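## Task

Lift the jars marked TBS 0.5 M and TBS 0.1 M from the cart and set both upright on the desk's mat. All other labelled containers must stay where they are, the cart must stay standing, no labelled container may touch the floor, and the robot must not topple or be left leaning.

## Robot and tools

ROBOT. A wheeled base that can drive in any direction carries a column about 1.7 m high. A carriage slides up it (lift_m) holding two identical six-joint arms, each ending in a two-finger gripper. Arm bases sit roughly 0.57 m + lift_m above the floor; carriage parts hang about 0.15 m under them. A hand reaches about 0.78 m from its shoulder but only about 0.38 m below its arm base. A hand is about 0.16 m long, 0.1 m wide (0.14 m opened). The parked pose for joints 1 to 6 is 0, 0.05, 0.05, 1.45, 0, 0; parked, the robot is about 0.85 m wide and 0.65 m long. Cameras: carriage_camera, fixed, facing ahead and tilted about 20 degrees down; left_wrist_camera and right_wrist_camera, looking out beyond the fingertips.

FRAMES. All positions are in metres. Base frame: origin on the floor below the base centre, x ahead, y to the left, z up. left_hand and right_hand are the midpoint between each hand's pads, in this frame; quat_wxyz gives the hand orientation (hand z runs along the fingers, fingers open along hand y; a hand pointing straight up with joints 1, 5, 6 at zero reads 1, 0, 0, 0). base_odometry is in the frame the base had at scene start, built from wheel rotation only, so slip shows as travel; heading in rad, left positive, -3.142 to 3.142. Hand readings are often a little high, worse at long reach.

move. One call = one action; motions in it start together. Arguments:
- base: an object with exactly one key, an offset from where the base last reported itself: translate_m (metres, forward positive, -2 to 2), strafe_m (metres, left positive, -2 to 2), or rotate_rad (radians, counter-clockwise positive, -6.3 to 6.3).
- joints: one flat object for the lift and both arms together, each key an absolute target. lift_m 0 to 1 m. For each arm (left_ or right_ prefix): joint1_rad -2.617 to 3.054, turn about vertical, 0 ahead, positive left; joint2_rad 0 to 3.141, shoulder, 0 upper arm level pointing back, 1.57 vertical, 3.14 level pointing ahead; joint3_rad 0 to 3.141, elbow, 0 folded, 3.14 straight; joint4_rad -1.57 to 1.57, wrist pitch, positive tips fingertips up; joint5_rad -1.57 to 1.57, wrist yaw, positive swings fingertips right (opposite sense to joint 1); joint6_rad -2.094 to 2.094, roll about the finger axis, positive clockwise looking from the forearm; gripper_m 0 to 0.093, pad gap in metres. Joints not named may keep driving to an earlier target.
- speeds: optional caps for this action only: translate_m and strafe_m 0.02 to 0.5 m/s, rotate_rad 0.05 to 1.57 rad/s, lift_m 0.08 to 0.25 m/s (maximum is default).
- min_time_s: optional, 0.1 to 8 s, lower bound on each arm and gripper motion's duration; makes paths straighter.
- cameras: list of carriage_camera, left_wrist_camera, right_wrist_camera or all; omitted means all, [] means none.
Actions last at most 15 s; base drives give up after 14 s. Unknown keys make a call invalid; out-of-range values get it refused, and a refusal or a stop cancels the rest of that reply's move, wait and finished_scene calls.

wait: seconds 0 to 10, plus cameras; returns state and images without commanding anything. zoom_image: camera plus region [x0, y0, x1, y1] in pixels of that camera's latest image (896x504, origin top-left), up to 504 by 504. finished_scene: scene (1 to 3); ends the scene for good, and later calls in the reply go to the next scene, whose task appears in the result. Scene 1 is practice and may be skipped.

RESULTS. move reports done or the worst status. Per-motion statuses: done (for the base, wheels turned the full amount even if slipping); off_target (stopped short, may still be pushing); contact_stop or time_out (target dropped, holding in place); not_followed (arm targets held back by the self-collision check; the gripper still acts); limit_stop_at_motor_heat (arm lost power from heat; resend targets). on_its_own lists uncommanded behaviour; held at shows a target, not a reading. motor_effort is percent of maximum, bracket = peak of last action; a lift effort that keeps dropping while lowering means a hand is resting on something. Joint torques wrap at ±28 N m for joints 1 to 3. Gripper gap on a firm grip reads up to 0.005 m under the object's width; closed on nothing reads 0.000 to 0.002. Command about 0.005 m under the touch reading for full squeeze; to release, command well above the reading. Images may lag the state slightly.

CAUTIONS. The robot keeps executing while you think. Arms extended, loaded or pressing heat up; MOTOR HOT appears at 75 °C, and at 100 °C the arm goes limp and drops its load, so park arms when idle. Loads of about 1 kg sag a level hand 7 to 25 cm. Keep the carriage low and loads close when driving; about 1.5 kg per hand with both arms out ahead can tip the robot, and only images reveal a lean. Never reverse beneath the desk edge. Arms have no contact stop and spring forward when freed. Do not let the arms collide or press each other. To free a stuck base, drive about 0.2 m back along the way you came. Avoid drops, releasing moving jars, slams and hard pushes; keep jars off the floor and leave other containers and the cart undisturbed.

Each tool is called after ">>>" by a JSON object that holds its "method" and its "body", one argument or row to a line.

## Session

>>> {"method": "move", "body": {

}}

Scene clock: 0.00 s.
Joint torques (N m): no reading
base_odometry: x=+0.000 y=+0.000 heading=+0.000
base_status: not commanded
joint_positions: lift_m=+0.300 left_joint1_rad=+0.006 left_joint2_rad=+0.054 left_joint3_rad=+0.030 left_joint4_rad=+1.461 left_joint5_rad=-0.044 left_joint6_rad=+0.028 left_gripper_m=+0.09396 right_joint1_rad=+0.007 right_joint2_rad=+0.038 right_joint3_rad=+0.044 right_joint4_rad=+1.491 right_joint5_rad=+0.003 right_joint6_rad=-0.030 right_gripper_m=+0.09396
joint_status: not commanded
motor_effort: lift_m=+40 drive_wheels=+4
left_hand: x=+0.2577 y=+0.3121 z=+1.3065 quat_wxyz=(+0.997, -0.021, +0.067, +0.019) (m; base frame)
right_hand: x=+0.2414 y=-0.3047 z=+1.3112 quat_wxyz=(+0.999, +0.001, +0.037, -0.012) (m; base frame)
pictures: carriage_camera, left_wrist_camera, right_wrist_camera

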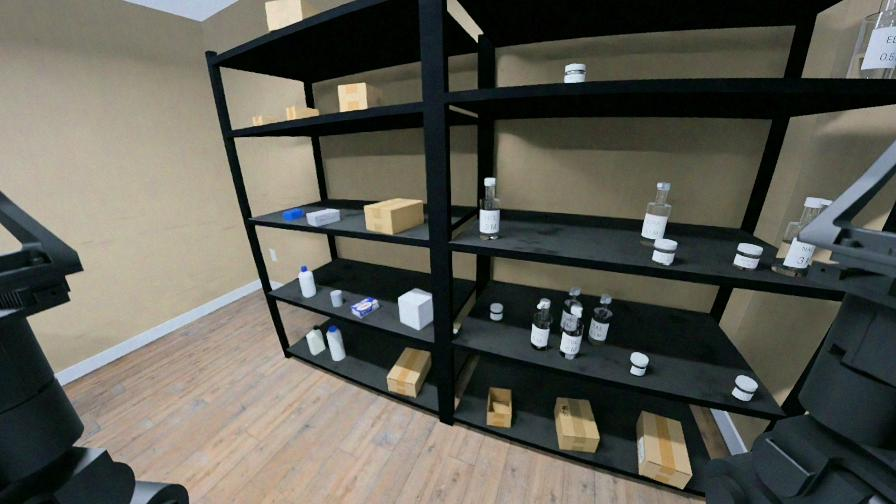

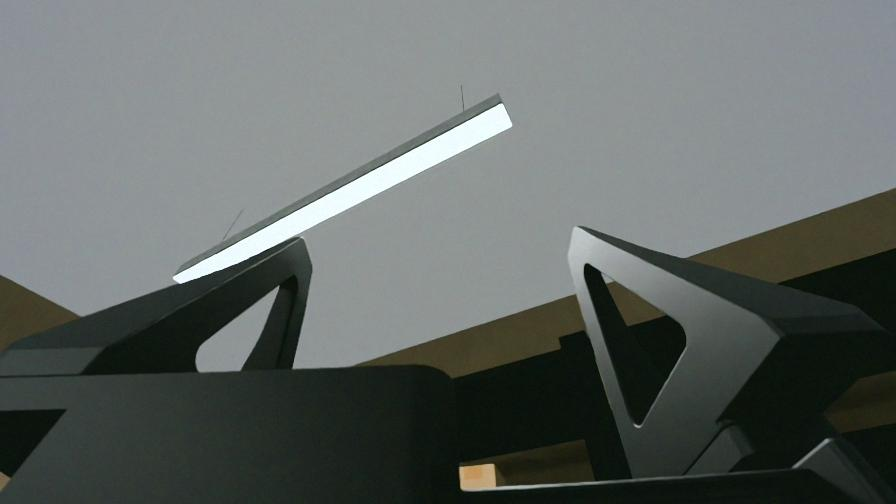

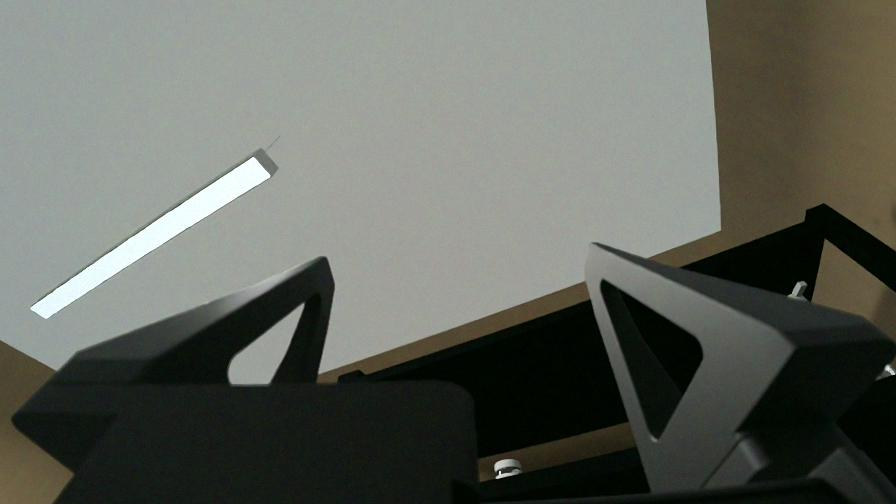

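>>> {"method": "move", "body": {
  "base": {"rotate_rad": 1.3},
  "cameras": ["carriage_camera"]
}}

>>> {"method": "move", "body": {
  "base": {"rotate_rad": 1.3},
  "cameras": ["carriage_camera"]
}}

>>> {"method": "move", "body": {
  "base": {"rotate_rad": 1.3},
  "cameras": ["carriage_camera"]
}}

>>> {"method": "move", "body": {
  "base": {"rotate_rad": 1.3},
  "cameras": ["carriage_camera"]
}}

Scene clock: 3.43 s.
Joint torques (N m): left_arm=[-0.42 4.38 5.39 -0.29 0.03 -0.04] | right_arm=[0.28 3.51 6.24 -0.34 0.07 0.06]
move: done
base_odometry: x=+0.000 y=+0.000 heading=+1.300
base_status: done
joint_positions: lift_m=+0.300 left_joint1_rad=+0.006 left_joint2_rad=+0.054 left_joint3_rad=+0.030 left_joint4_rad=+1.461 left_joint5_rad=-0.044 left_joint6_rad=+0.028 left_gripper_m=+0.09397 right_joint1_rad=+0.007 right_joint2_rad=+0.038 right_joint3_rad=+0.044 right_joint4_rad=+1.490 right_joint5_rad=+0.003 right_joint6_rad=-0.030 right_gripper_m=+0.09396
joint_status: not commanded
motor_effort: lift_m=+40(41) drive_wheels=+8(20)
left_hand: x=+0.2579 y=+0.3121 z=+1.3065 quat_wxyz=(+0.997, -0.021, +0.067, +0.019) (m; base frame)
right_hand: x=+0.2416 y=-0.3047 z=+1.3112 quat_wxyz=(+0.999, +0.001, +0.037, -0.012) (m; base frame)
pictures: carriage_camera

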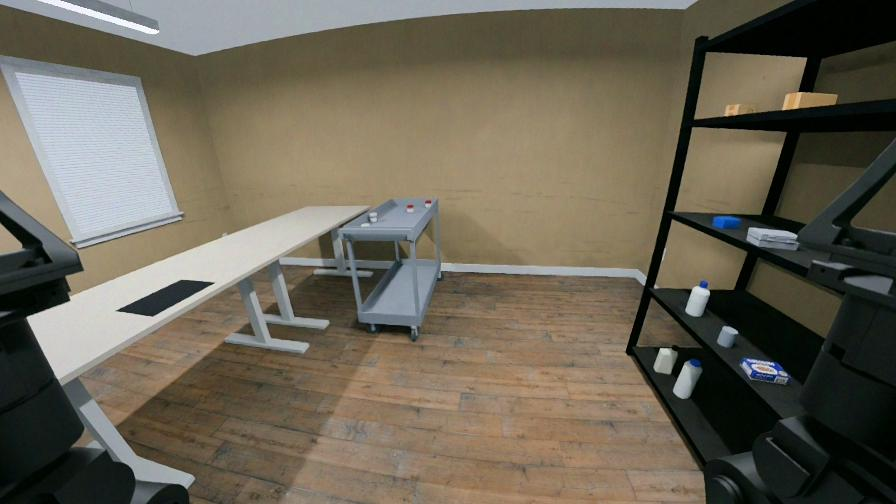

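Scene clock: 6.27 s.
Joint torques (N m): left_arm=[-0.43 4.38 5.41 -0.29 0.04 -0.03] | right_arm=[0.14 3.49 6.24 -0.34 0.08 0.07]
move: done
base_odometry: x=+0.000 y=+0.000 heading=+2.599
base_status: done
joint_positions: lift_m=+0.300 left_joint1_rad=+0.006 left_joint2_rad=+0.054 left_joint3_rad=+0.030 left_joint4_rad=+1.460 left_joint5_rad=-0.044 left_joint6_rad=+0.028 left_gripper_m=+0.09397 right_joint1_rad=+0.007 right_joint2_rad=+0.038 right_joint3_rad=+0.044 right_joint4_rad=+1.490 right_joint5_rad=+0.003 right_joint6_rad=-0.030 right_gripper_m=+0.09397
joint_status: not commanded
motor_effort: lift_m=+39(41) drive_wheels=+8(18)
left_hand: x=+0.2580 y=+0.3121 z=+1.3065 quat_wxyz=(+0.997, -0.021, +0.067, +0.019) (m; base frame)
right_hand: x=+0.2416 y=-0.3047 z=+1.3112 quat_wxyz=(+0.999, +0.001, +0.037, -0.012) (m; base frame)
pictures: carriage_camera

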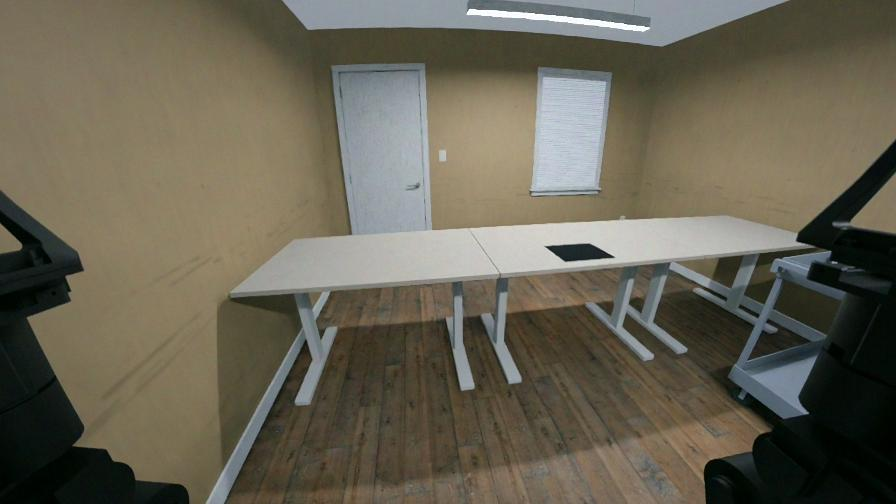

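Scene clock: 9.10 s.
Joint torques (N m): left_arm=[-0.44 4.33 5.39 -0.29 0.03 -0.04] | right_arm=[0.18 3.51 6.2 -0.34 0.09 0.07]
move: done
base_odometry: x=+0.000 y=+0.000 heading=-2.384
base_status: done
joint_positions: lift_m=+0.300 left_joint1_rad=+0.006 left_joint2_rad=+0.054 left_joint3_rad=+0.030 left_joint4_rad=+1.460 left_joint5_rad=-0.044 left_joint6_rad=+0.028 left_gripper_m=+0.09398 right_joint1_rad=+0.007 right_joint2_rad=+0.038 right_joint3_rad=+0.044 right_joint4_rad=+1.490 right_joint5_rad=+0.003 right_joint6_rad=-0.030 right_gripper_m=+0.09398
joint_status: not commanded
motor_effort: lift_m=+40(41) drive_wheels=+8(19)
left_hand: x=+0.2580 y=+0.3121 z=+1.3065 quat_wxyz=(+0.997, -0.021, +0.067, +0.019) (m; base frame)
right_hand: x=+0.2416 y=-0.3047 z=+1.3112 quat_wxyz=(+0.999, +0.001, +0.037, -0.012) (m; base frame)
pictures: carriage_camera

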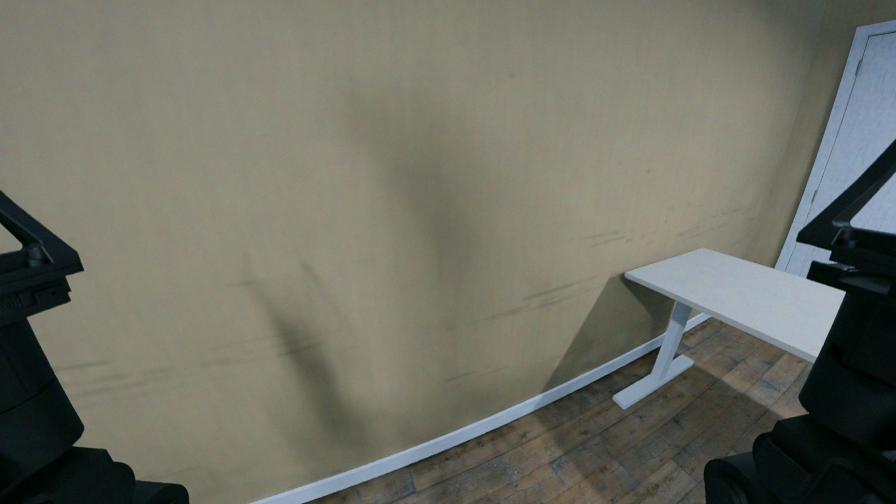

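Scene clock: 11.93 s.
Joint torques (N m): left_arm=[-0.44 4.37 5.41 -0.29 0.03 -0.04] | right_arm=[0.23 3.48 6.2 -0.34 0.08 0.06]
move: done
base_odometry: x=+0.000 y=+0.000 heading=-1.084
base_status: done
joint_positions: lift_m=+0.300 left_joint1_rad=+0.006 left_joint2_rad=+0.054 left_joint3_rad=+0.030 left_joint4_rad=+1.460 left_joint5_rad=-0.044 left_joint6_rad=+0.028 left_gripper_m=+0.09398 right_joint1_rad=+0.007 right_joint2_rad=+0.038 right_joint3_rad=+0.044 right_joint4_rad=+1.490 right_joint5_rad=+0.003 right_joint6_rad=-0.030 right_gripper_m=+0.09398
joint_status: not commanded
motor_effort: lift_m=+40(41) drive_wheels=+8(19)
left_hand: x=+0.2580 y=+0.3121 z=+1.3065 quat_wxyz=(+0.997, -0.021, +0.067, +0.019) (m; base frame)
right_hand: x=+0.2416 y=-0.3047 z=+1.3112 quat_wxyz=(+0.999, +0.001, +0.037, -0.012) (m; base frame)
pictures: carriage_camera

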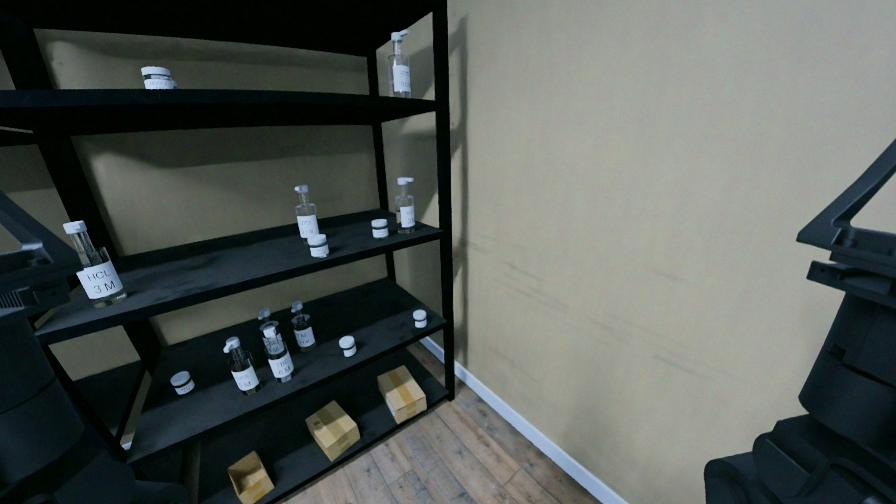

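>>> {"method": "move", "body": {
  "base": {"rotate_rad": 2.5},
  "joints": {"right_joint2_rad":1.57,"right_joint3_rad":1.57,"right_joint4_rad":-1.5,"left_joint2_rad":1.2,"left_joint3_rad":1.2,"left_joint4_rad":-1.5,"lift_m":0.6},
  "min_time_s": 2
}}

>>> {"method": "zoom_image", "body": {
  "camera": "carriage_camera",
  "region": [320, 150, 560, 360]
}}

>>> {"method": "move", "body": {
  "joints": {"right_joint2_rad":1.9,"right_joint3_rad":1.57,"right_joint4_rad":-1.0,"left_joint2_rad":1.2,"left_joint3_rad":1.2,"left_joint4_rad":-0.0},
  "cameras": []
}}

Scene clock: 18.23 s.
Joint torques (N m): left_arm=[-0.75 -2.81 8.29 0.33 0 -0.04] | right_arm=[0.54 -5.82 8.51 0.5 0.08 0.07]
move: done
base_odometry: x=+0.000 y=+0.000 heading=+1.415
base_status: done
joint_positions: lift_m=+0.600 left_joint1_rad=+0.006 left_joint2_rad=+1.196 left_joint3_rad=+1.167 left_joint4_rad=-1.496 left_joint5_rad=-0.044 left_joint6_rad=+0.028 left_gripper_m=+0.09399 right_joint1_rad=+0.005 right_joint2_rad=+1.565 right_joint3_rad=+1.547 right_joint4_rad=-1.487 right_joint5_rad=+0.003 right_joint6_rad=-0.030 right_gripper_m=+0.09400
joint_status: all done
motor_effort: lift_m=+43(51) drive_wheels=+8(23)
left_hand: x=+0.4036 y=+0.3131 z=+1.3475 quat_wxyz=(+0.023, +0.011, +0.999, +0.022) (m; base frame)
right_hand: x=+0.5032 y=-0.3035 z=+1.3686 quat_wxyz=(+0.033, -0.017, +0.999, -0.002) (m; base frame)
pictures: carriage_camera, left_wrist_camera, right_wrist_camera
camera_calibration:
carriage_camera: T_world_to_cam=[[-0.0301167, -0.999264, -0.0237735, 0.0417283], [-0.352417, 0.0328724, -0.935266, 1.53981], [0.935359, -0.0197889, -0.353147, 0.439214], [0, 0, 0, 1]] pos_world=[0.133088, -0.000228057, 1.59623]
left_wrist_camera: T_world_to_cam=[[-0.0344015, -0.999017, -0.0279445, 0.366218], [-0.826535, 0.012721, 0.562742, -0.424733], [-0.561833, 0.0424563, -0.82616, 1.44875], [0, 0, 0, 1]] pos_world=[0.4755, 0.309752, 1.44615]
right_wrist_camera: T_world_to_cam=[[-0.0320988, -0.999421, 0.0113047, -0.2986], [-0.86571, 0.0334535, 0.499427, -0.230894], [-0.499516, 0.00624437, -0.866282, 1.56185], [0, 0, 0, 1]] pos_world=[0.570699, -0.300456, 1.4717]

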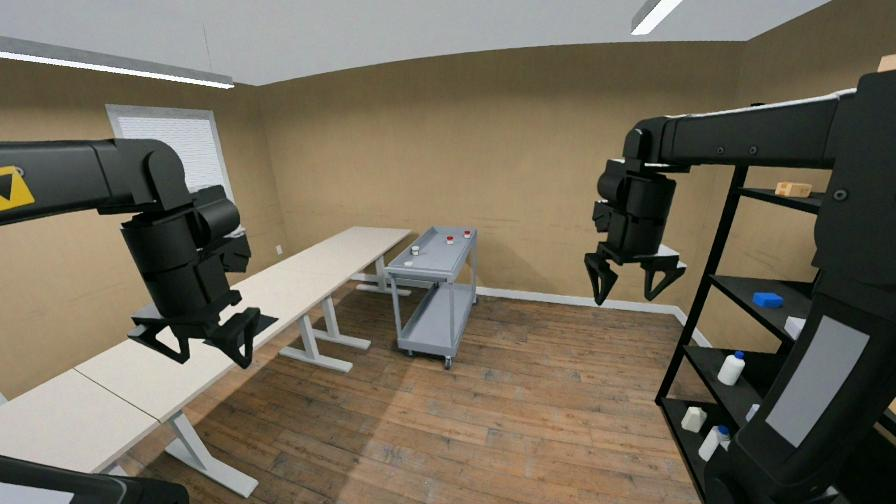

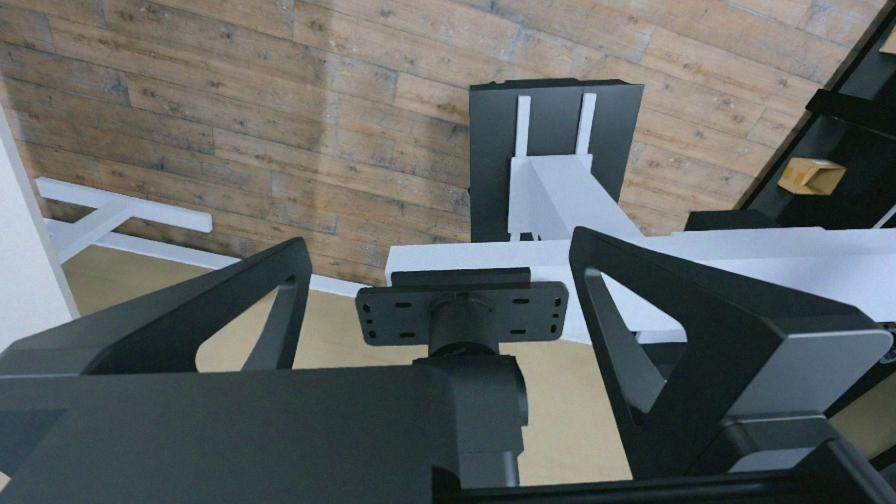

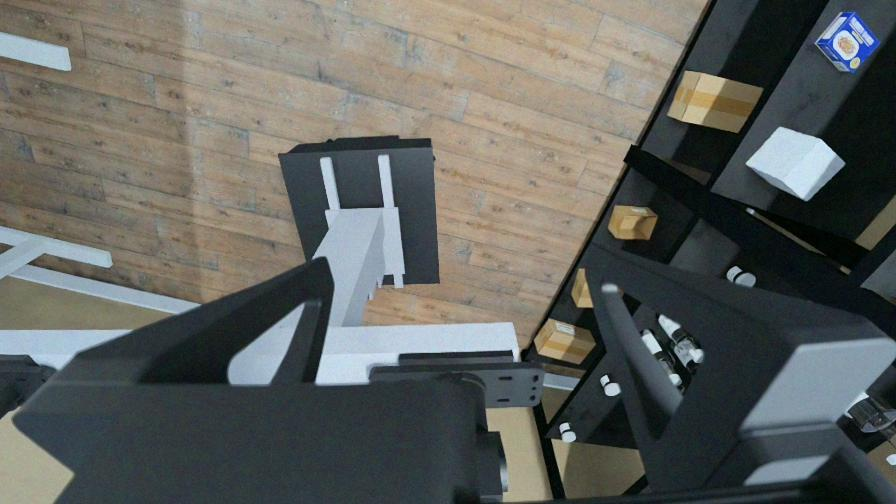

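Scaled by 2.100.

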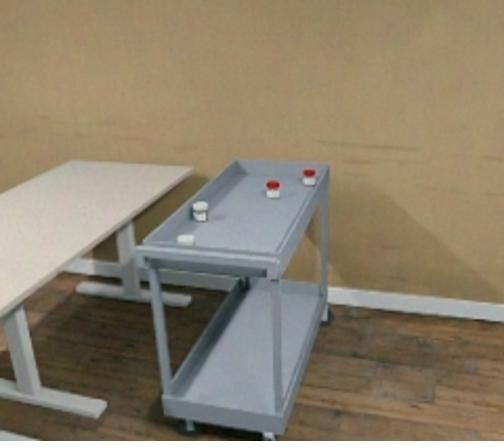

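Scene clock: 20.13 s.
Joint torques (N m): left_arm=[-0.42 -4.4 9.55 2.01 0.01 -0.04] | right_arm=[0.39 -8.4 8.47 1.17 0.08 0.06]
move: done
base_odometry: x=+0.000 y=+0.000 heading=+1.415
base_status: not commanded
joint_positions: lift_m=+0.600 left_joint1_rad=+0.006 left_joint2_rad=+1.196 left_joint3_rad=+1.167 left_joint4_rad=-0.020 left_joint5_rad=-0.044 left_joint6_rad=+0.028 left_gripper_m=+0.09399 right_joint1_rad=+0.005 right_joint2_rad=+1.889 right_joint3_rad=+1.553 right_joint4_rad=-1.012 right_joint5_rad=+0.003 right_joint6_rad=-0.030 right_gripper_m=+0.09400
joint_status: all done
motor_effort: lift_m=+42(43) drive_wheels=+9(9)
left_hand: x=+0.6378 y=+0.3145 z=+1.5810 quat_wxyz=(+0.689, -0.007, +0.724, +0.028) (m; base frame)
right_hand: x=+0.6303 y=-0.3029 z=+1.2812 quat_wxyz=(+0.111, -0.017, +0.994, -0.003) (m; base frame)
pictures: none
No camera images: "cameras" was empty.

>>> {"method": "move", "body": {
  "base": {"translate_m": 1.0},
  "joints": {"right_joint2_rad":0.8,"right_joint3_rad":0.8,"right_joint4_rad":-1.5,"left_joint2_rad":0.8,"left_joint3_rad":0.8,"left_joint4_rad":-1.5,"lift_m":0.5},
  "cameras": ["carriage_camera"]
}}

>>> {"method": "zoom_image", "body": {
  "camera": "carriage_camera",
  "region": [300, 160, 552, 360]
}}

Scene clock: 27.53 s.
Joint torques (N m): left_arm=[-0.43 0.21 4.68 0.43 0 -0.04] | right_arm=[0.38 -0.23 5.96 0.62 0.09 0.07]
move: done
base_odometry: x=+0.154 y=+0.988 heading=+1.416
base_status: done
joint_positions: lift_m=+0.500 left_joint1_rad=+0.006 left_joint2_rad=+0.801 left_joint3_rad=+0.811 left_joint4_rad=-1.496 left_joint5_rad=-0.044 left_joint6_rad=+0.028 left_gripper_m=+0.09399 right_joint1_rad=+0.005 right_joint2_rad=+0.802 right_joint3_rad=+0.806 right_joint4_rad=-1.493 right_joint5_rad=+0.003 right_joint6_rad=-0.030 right_gripper_m=+0.09400
joint_status: all done
motor_effort: lift_m=+35(36) drive_wheels=-5(26)
left_hand: x=+0.3239 y=+0.3126 z=+1.2021 quat_wxyz=(+0.042, +0.010, +0.999, +0.023) (m; base frame)
right_hand: x=+0.3238 y=-0.3044 z=+1.2007 quat_wxyz=(+0.041, -0.017, +0.999, -0.002) (m; base frame)
pictures: carriage_camera
camera_calibration:
carriage_camera: T_world_to_cam=[[-0.0301167, -0.999264, -0.0237735, 0.0393645], [-0.352417, 0.0328724, -0.935266, 1.44682], [0.935359, -0.0197889, -0.353147, 0.404102], [0, 0, 0, 1]] pos_world=[0.133088, -0.000228057, 1.4968]

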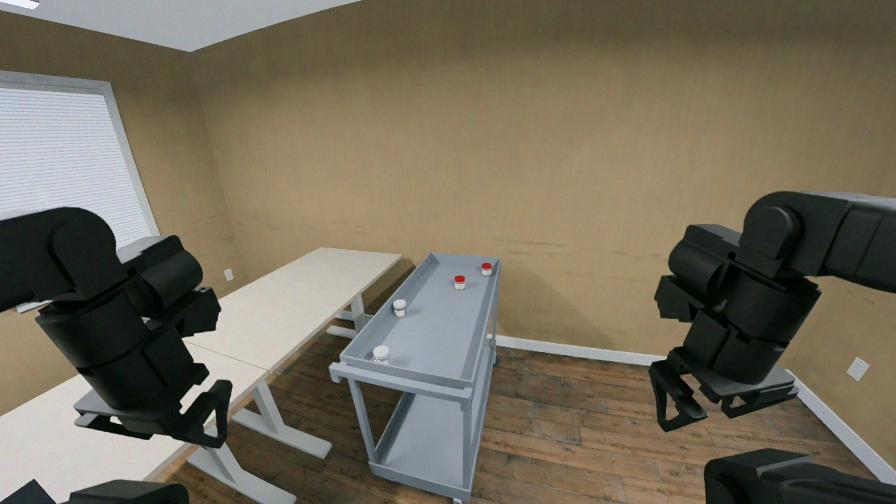

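Scaled by 2.000.

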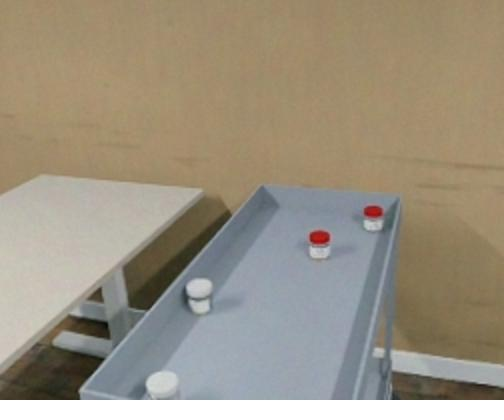

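>>> {"method": "move", "body": {
  "base": {"translate_m": 0.3},
  "cameras": ["carriage_camera"]
}}

>>> {"method": "zoom_image", "body": {
  "camera": "carriage_camera",
  "region": [330, 280, 450, 460]
}}

>>> {"method": "zoom_image", "body": {
  "camera": "carriage_camera",
  "region": [430, 260, 530, 340]
}}

Scene clock: 31.70 s.
Joint torques (N m): left_arm=[-0.43 0.39 4.77 0.43 0 -0.04] | right_arm=[0.36 -0.1 5.96 0.65 0.08 0.06]
move: done
base_odometry: x=+0.199 y=+1.285 heading=+1.417
base_status: done
joint_positions: lift_m=+0.500 left_joint1_rad=+0.006 left_joint2_rad=+0.799 left_joint3_rad=+0.811 left_joint4_rad=-1.499 left_joint5_rad=-0.044 left_joint6_rad=+0.028 left_gripper_m=+0.09399 right_joint1_rad=+0.005 right_joint2_rad=+0.801 right_joint3_rad=+0.806 right_joint4_rad=-1.496 right_joint5_rad=+0.003 right_joint6_rad=-0.030 right_gripper_m=+0.09400
joint_status: not commanded
motor_effort: lift_m=+35(36) drive_wheels=-4(21)
left_hand: x=+0.3232 y=+0.3126 z=+1.2023 quat_wxyz=(+0.042, +0.010, +0.999, +0.023) (m; base frame)
right_hand: x=+0.3231 y=-0.3044 z=+1.2007 quat_wxyz=(+0.040, -0.017, +0.999, -0.002) (m; base frame)
pictures: carriage_camera
camera_calibration:
carriage_camera: T_world_to_cam=[[-0.0301167, -0.999264, -0.0237735, 0.0393645], [-0.352417, 0.0328724, -0.935266, 1.44682], [0.935359, -0.0197889, -0.353147, 0.404102], [0, 0, 0, 1]] pos_world=[0.133088, -0.000228057, 1.4968]

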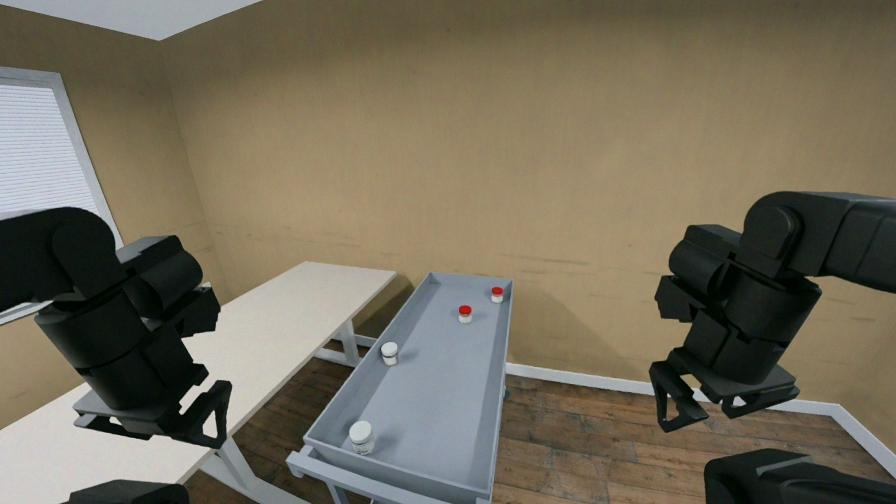

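Scaled by 2.800.

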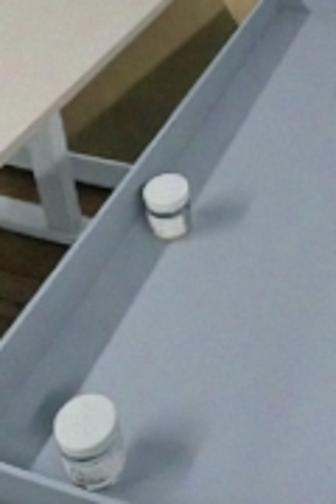

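Scaled by 5.040.

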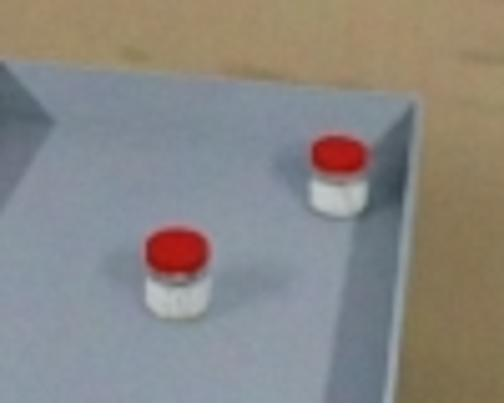

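>>> {"method": "move", "body": {
  "joints": {"lift_m":0.25},
  "cameras": ["carriage_camera"]
}}

>>> {"method": "zoom_image", "body": {
  "camera": "carriage_camera",
  "region": [330, 300, 410, 380]
}}

>>> {"method": "zoom_image", "body": {
  "camera": "carriage_camera",
  "region": [450, 205, 520, 265]
}}

Scene clock: 33.90 s.
Joint torques (N m): left_arm=[-0.42 0.46 5.09 0.47 0 -0.04] | right_arm=[0.4 -0.14 6.45 0.62 0.09 0.06]
move: done
base_odometry: x=+0.199 y=+1.285 heading=+1.417
base_status: not commanded
joint_positions: lift_m=+0.250 left_joint1_rad=+0.006 left_joint2_rad=+0.799 left_joint3_rad=+0.806 left_joint4_rad=-1.500 left_joint5_rad=-0.044 left_joint6_rad=+0.028 left_gripper_m=+0.09399 right_joint1_rad=+0.005 right_joint2_rad=+0.801 right_joint3_rad=+0.801 right_joint4_rad=-1.497 right_joint5_rad=+0.003 right_joint6_rad=-0.030 right_gripper_m=+0.09400
joint_status: all done
motor_effort: lift_m=+36(37) drive_wheels=-4(9)
left_hand: x=+0.3218 y=+0.3126 z=+0.9508 quat_wxyz=(+0.038, +0.010, +0.999, +0.023) (m; base frame)
right_hand: x=+0.3218 y=-0.3044 z=+0.9491 quat_wxyz=(+0.037, -0.017, +0.999, -0.002) (m; base frame)
pictures: carriage_camera
camera_calibration:
carriage_camera: T_world_to_cam=[[-0.0301167, -0.999264, -0.0237735, 0.0334202], [-0.352417, 0.0328724, -0.935266, 1.21297], [0.935359, -0.0197889, -0.353147, 0.315802], [0, 0, 0, 1]] pos_world=[0.133088, -0.000228057, 1.24676]

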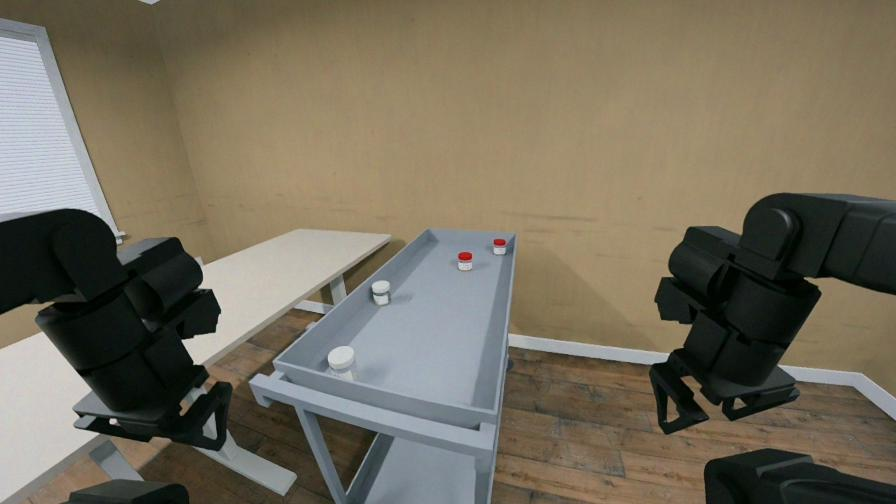

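Scaled by 6.300.

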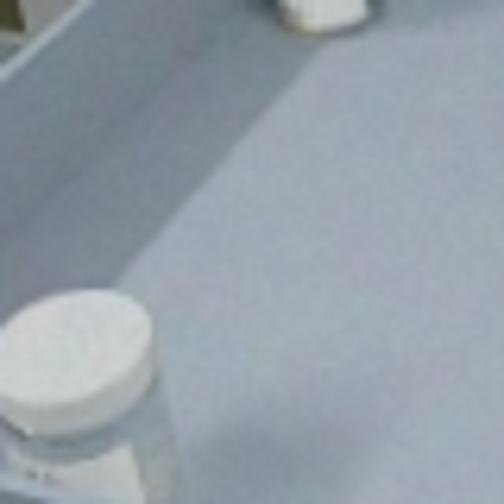

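Scaled by 7.200.

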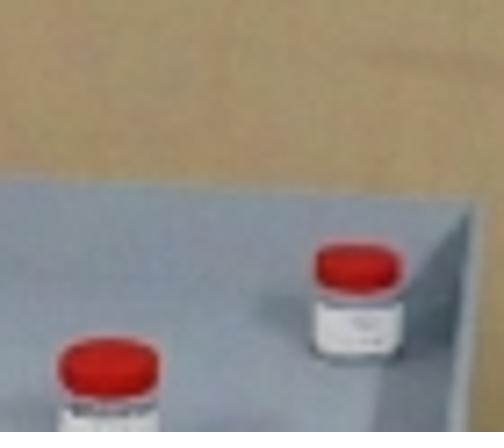

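>>> {"method": "move", "body": {
  "base": {"strafe_m": -0.85},
  "cameras": []
}}

>>> {"method": "move", "body": {
  "base": {"translate_m": 0.8},
  "cameras": []
}}

>>> {"method": "move", "body": {
  "base": {"rotate_rad": 1.32},
  "joints": {"lift_m":0.35},
  "cameras": ["carriage_camera"]
}}

>>> {"method": "zoom_image", "body": {
  "camera": "carriage_camera",
  "region": [200, 200, 700, 500]
}}

Scene clock: 39.57 s.
Joint torques (N m): left_arm=[-0.4 0.4 5.07 0.46 0 -0.04] | right_arm=[0.51 -0.1 6.46 0.63 0.09 0.07]
move: done
base_odometry: x=+1.039 y=+1.155 heading=+1.417
base_status: done
joint_positions: lift_m=+0.250 left_joint1_rad=+0.006 left_joint2_rad=+0.799 left_joint3_rad=+0.806 left_joint4_rad=-1.501 left_joint5_rad=-0.045 left_joint6_rad=+0.028 left_gripper_m=+0.09399 right_joint1_rad=+0.005 right_joint2_rad=+0.801 right_joint3_rad=+0.801 right_joint4_rad=-1.497 right_joint5_rad=+0.003 right_joint6_rad=-0.030 right_gripper_m=+0.09400
joint_status: not commanded
motor_effort: lift_m=+36(36) drive_wheels=+0(17)
left_hand: x=+0.3216 y=+0.3126 z=+0.9508 quat_wxyz=(+0.038, +0.010, +0.999, +0.023) (m; base frame)
right_hand: x=+0.3218 y=-0.3044 z=+0.9491 quat_wxyz=(+0.037, -0.017, +0.999, -0.002) (m; base frame)
pictures: none
No camera images: "cameras" was empty.

Scene clock: 43.57 s.
Joint torques (N m): left_arm=[-0.42 0.27 5.11 0.45 0 -0.04] | right_arm=[0.42 -0.05 6.46 0.64 0.09 0.06]
move: done
base_odometry: x=+1.163 y=+1.945 heading=+1.417
base_status: done
joint_positions: lift_m=+0.250 left_joint1_rad=+0.006 left_joint2_rad=+0.799 left_joint3_rad=+0.806 left_joint4_rad=-1.502 left_joint5_rad=-0.045 left_joint6_rad=+0.028 left_gripper_m=+0.09399 right_joint1_rad=+0.005 right_joint2_rad=+0.801 right_joint3_rad=+0.801 right_joint4_rad=-1.497 right_joint5_rad=+0.003 right_joint6_rad=-0.030 right_gripper_m=+0.09400
joint_status: not commanded
motor_effort: lift_m=+36(36) drive_wheels=-3(23)
left_hand: x=+0.3216 y=+0.3126 z=+0.9508 quat_wxyz=(+0.038, +0.010, +0.999, +0.023) (m; base frame)
right_hand: x=+0.3217 y=-0.3044 z=+0.9491 quat_wxyz=(+0.037, -0.017, +0.999, -0.002) (m; base frame)
pictures: none
No camera images: "cameras" was empty.

Scene clock: 46.53 s.
Joint torques (N m): left_arm=[-0.42 0.43 5.23 0.43 0 -0.04] | right_arm=[0.42 -0.09 6.53 0.66 0.08 0.06]
move: done
base_odometry: x=+1.163 y=+1.945 heading=+2.736
base_status: done
joint_positions: lift_m=+0.350 left_joint1_rad=+0.006 left_joint2_rad=+0.799 left_joint3_rad=+0.805 left_joint4_rad=-1.498 left_joint5_rad=-0.045 left_joint6_rad=+0.028 left_gripper_m=+0.09400 right_joint1_rad=+0.005 right_joint2_rad=+0.801 right_joint3_rad=+0.800 right_joint4_rad=-1.500 right_joint5_rad=+0.003 right_joint6_rad=-0.030 right_gripper_m=+0.09400
joint_status: all done
motor_effort: lift_m=+42(51) drive_wheels=+8(20)
left_hand: x=+0.3223 y=+0.3127 z=+1.0500 quat_wxyz=(+0.039, +0.010, +0.999, +0.023) (m; base frame)
right_hand: x=+0.3209 y=-0.3044 z=+1.0483 quat_wxyz=(+0.035, -0.017, +0.999, -0.002) (m; base frame)
pictures: carriage_camera
camera_calibration:
carriage_camera: T_world_to_cam=[[-0.0301167, -0.999264, -0.0237735, 0.0357843], [-0.352417, 0.0328724, -0.935266, 1.30597], [0.935359, -0.0197889, -0.353147, 0.35092], [0, 0, 0, 1]] pos_world=[0.133088, -0.000228057, 1.34621]

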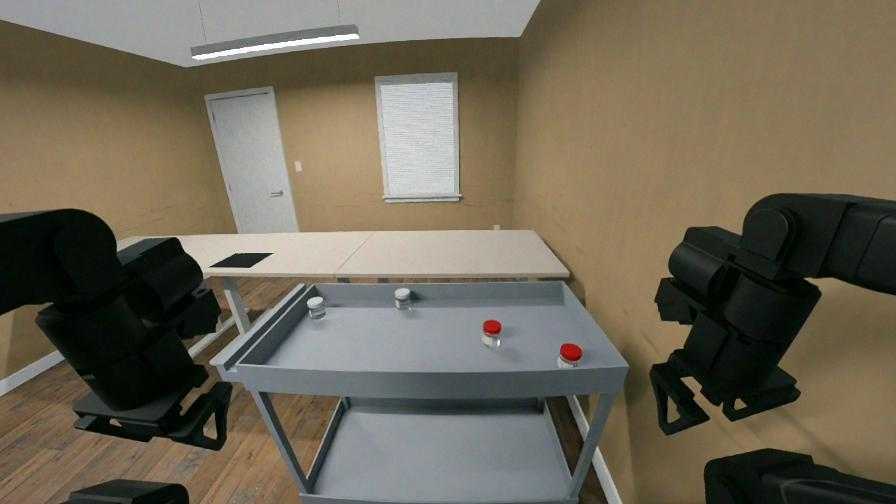

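Scaled by 1.008.

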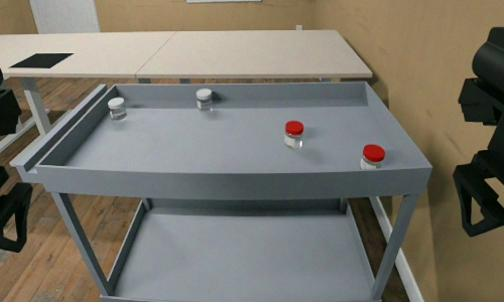

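>>> {"method": "zoom_image", "body": {
  "camera": "carriage_camera",
  "region": [460, 300, 600, 380]
}}

>>> {"method": "zoom_image", "body": {
  "camera": "carriage_camera",
  "region": [290, 275, 430, 335]
}}

Scaled by 3.600.

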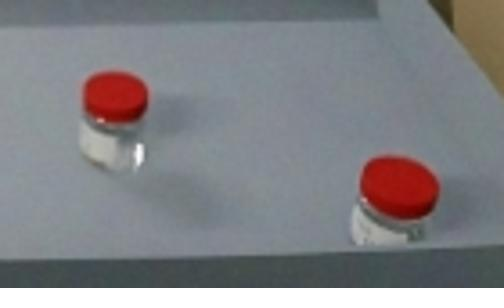

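Scaled by 3.600.

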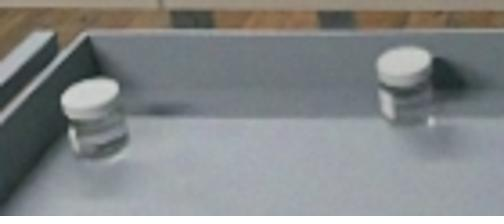

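>>> {"method": "move", "body": {
  "base": {"translate_m": 0.18},
  "joints": {"right_joint2_rad":1.51,"right_joint3_rad":1.51,"right_joint4_rad":-1.55,"right_joint6_rad":-1.57},
  "speeds": {"translate_m":0.2},
  "cameras": ["carriage_camera","right_wrist_camera"]
}}

>>> {"method": "zoom_image", "body": {
  "camera": "right_wrist_camera",
  "region": [300, 150, 600, 400]
}}

Scene clock: 52.23 s.
Joint torques (N m): left_arm=[-0.43 0.49 5.27 0.47 0 -0.04] | right_arm=[0.42 -4.79 8.28 0.25 0.01 -0.03]
move: done
base_odometry: x=+0.997 y=+2.016 heading=+2.737
base_status: done
joint_positions: lift_m=+0.350 left_joint1_rad=+0.006 left_joint2_rad=+0.799 left_joint3_rad=+0.805 left_joint4_rad=-1.501 left_joint5_rad=-0.045 left_joint6_rad=+0.028 left_gripper_m=+0.09400 right_joint1_rad=+0.005 right_joint2_rad=+1.501 right_joint3_rad=+1.488 right_joint4_rad=-1.539 right_joint5_rad=+0.003 right_joint6_rad=-1.561 right_gripper_m=+0.09401
joint_status: all done
motor_effort: lift_m=+42(43) drive_wheels=-5(16)
left_hand: x=+0.3214 y=+0.3127 z=+1.0499 quat_wxyz=(+0.037, +0.010, +0.999, +0.023) (m; base frame)
right_hand: x=+0.4745 y=-0.3037 z=+1.1186 quat_wxyz=(+0.006, -0.705, +0.709, -0.007) (m; base frame)
pictures: carriage_camera, right_wrist_camera
camera_calibration:
carriage_camera: T_world_to_cam=[[-0.0301167, -0.999264, -0.0237735, 0.0357843], [-0.352417, 0.0328724, -0.935266, 1.30597], [0.935359, -0.0197889, -0.353147, 0.35092], [0, 0, 0, 1]] pos_world=[0.133088, -0.000228057, 1.34621]
right_wrist_camera: T_world_to_cam=[[0.99703, -0.0711309, 0.0295236, -0.523613], [-0.0755197, -0.827823, 0.555883, -0.83049], [-0.0151001, -0.556461, -0.830736, 0.890459], [0, 0, 0, 1]] pos_world=[0.472785, -0.229237, 1.21685]

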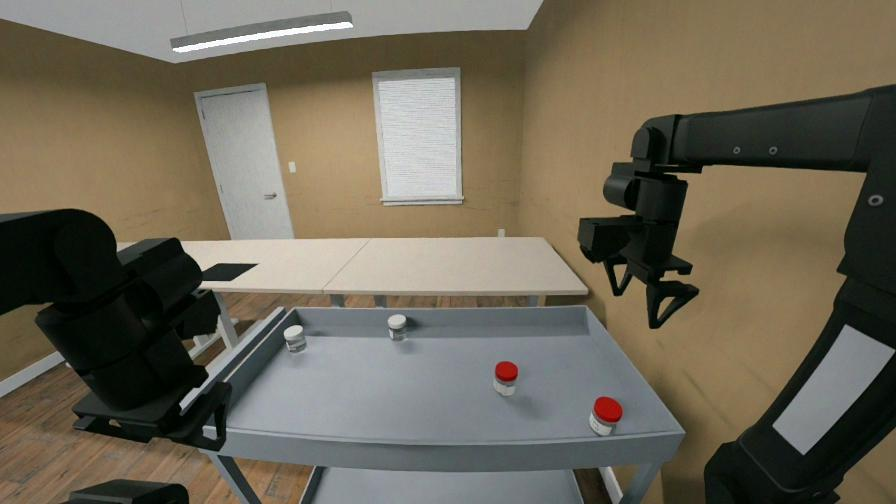

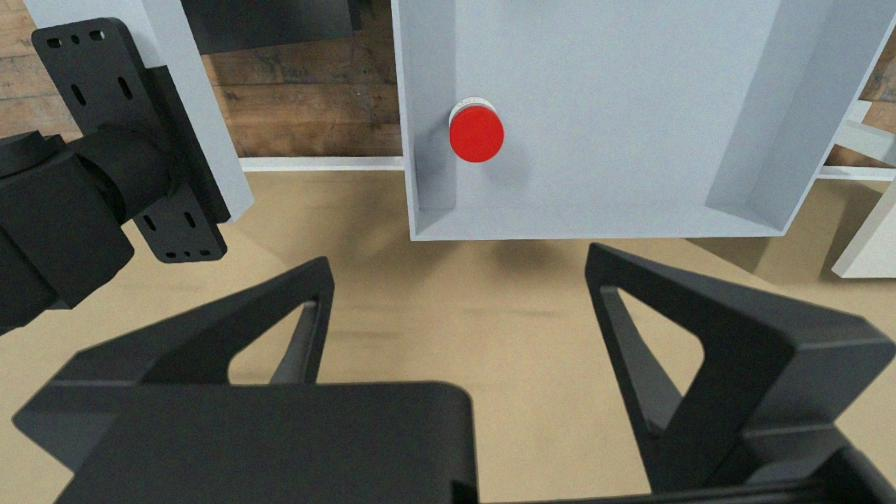

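Scaled by 1.680.

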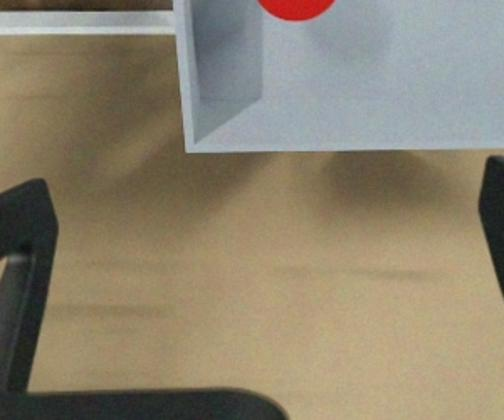

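>>> {"method": "move", "body": {
  "joints": {"left_joint1_rad":-1.0,"left_joint2_rad":0.7,"left_joint3_rad":0.7,"left_joint4_rad":0.1,"right_joint6_rad":0,"lift_m":0.2},
  "cameras": ["left_wrist_camera"],
  "min_time_s": 2
}}

Scene clock: 57.03 s.
Joint torques (N m): left_arm=[-0.95 -1.03 5.74 1.97 0.02 -0.04] | right_arm=[0.4 -5.09 7.51 0.42 0.08 0.16]
move: done
base_odometry: x=+0.997 y=+2.016 heading=+2.737
base_status: not commanded
joint_positions: lift_m=+0.200 left_joint1_rad=-0.994 left_joint2_rad=+0.706 left_joint3_rad=+0.713 left_joint4_rad=+0.080 left_joint5_rad=-0.045 left_joint6_rad=+0.028 left_gripper_m=+0.09400 right_joint1_rad=+0.005 right_joint2_rad=+1.504 right_joint3_rad=+1.498 right_joint4_rad=-1.542 right_joint5_rad=+0.003 right_joint6_rad=-0.010 right_gripper_m=+0.09402
joint_status: all done
motor_effort: lift_m=+36(37) drive_wheels=+9(10)
left_hand: x=+0.3971 y=+0.0501 z=+1.1495 quat_wxyz=(+0.660, +0.316, +0.597, -0.329) (m; base frame)
right_hand: x=+0.4757 y=-0.3037 z=+0.9710 quat_wxyz=(+0.011, -0.007, +1.000, -0.001) (m; base frame)
pictures: left_wrist_camera
camera_calibration:
left_wrist_camera: T_world_to_cam=[[-0.820746, -0.56995, -0.039152, 0.401402], [-0.273098, 0.451618, -0.849387, 1.06614], [0.50179, -0.686439, -0.526316, 0.562193], [0, 0, 0, 1]] pos_world=[0.338507, 0.133204, 1.21717]

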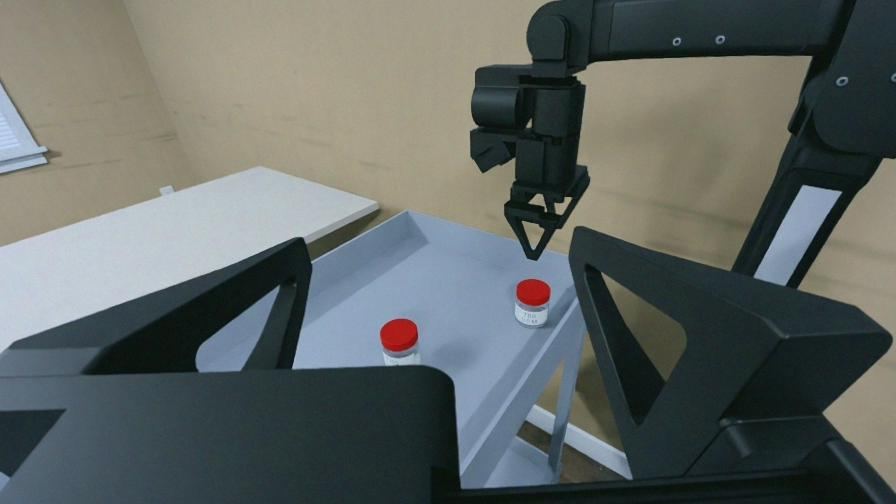

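>>> {"method": "zoom_image", "body": {
  "camera": "left_wrist_camera",
  "region": [500, 270, 570, 335]
}}

>>> {"method": "move", "body": {
  "joints": {"left_joint4_rad":-0.4},
  "cameras": ["left_wrist_camera"]
}}

>>> {"method": "zoom_image", "body": {
  "camera": "left_wrist_camera",
  "region": [350, 150, 490, 290]
}}

Scaled by 7.200.

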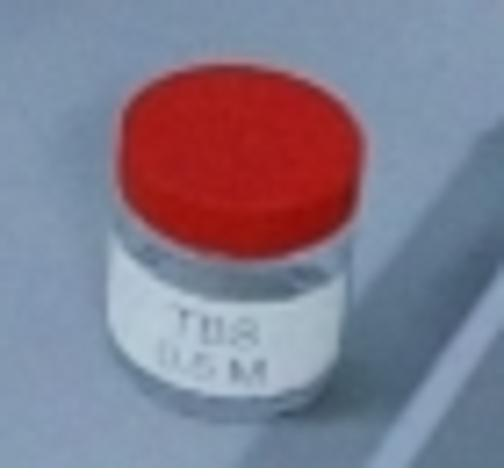

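Scene clock: 58.97 s.
Joint torques (N m): left_arm=[-0.96 -1.06 5.72 1.92 0.02 -0.04] | right_arm=[0.4 -5.08 7.5 0.42 0.09 0.15]
move: done
base_odometry: x=+0.997 y=+2.016 heading=+2.737
base_status: not commanded
joint_positions: lift_m=+0.200 left_joint1_rad=-0.994 left_joint2_rad=+0.706 left_joint3_rad=+0.713 left_joint4_rad=-0.397 left_joint5_rad=-0.045 left_joint6_rad=+0.028 left_gripper_m=+0.09400 right_joint1_rad=+0.005 right_joint2_rad=+1.504 right_joint3_rad=+1.498 right_joint4_rad=-1.542 right_joint5_rad=+0.003 right_joint6_rad=-0.009 right_gripper_m=+0.09402
joint_status: all done
motor_effort: lift_m=+35(36) drive_wheels=+9(9)
left_hand: x=+0.3876 y=+0.0647 z=+1.0346 quat_wxyz=(+0.502, +0.395, +0.730, -0.242) (m; base frame)
right_hand: x=+0.4757 y=-0.3037 z=+0.9710 quat_wxyz=(+0.011, -0.007, +1.000, -0.001) (m; base frame)
pictures: left_wrist_camera
camera_calibration:
left_wrist_camera: T_world_to_cam=[[-0.832384, -0.552068, -0.0485566, 0.410508], [-0.45376, 0.72921, -0.512206, 0.662543], [0.318181, -0.404319, -0.857489, 0.912024], [0, 0, 0, 1]] pos_world=[0.352147, 0.112245, 1.14134]

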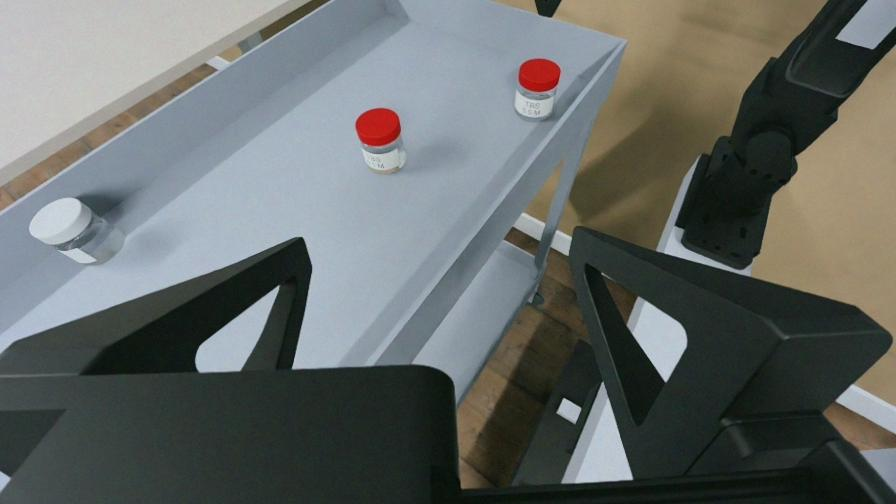

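Scaled by 3.600.

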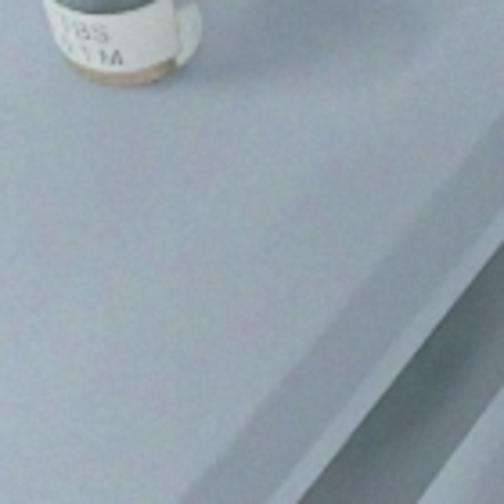

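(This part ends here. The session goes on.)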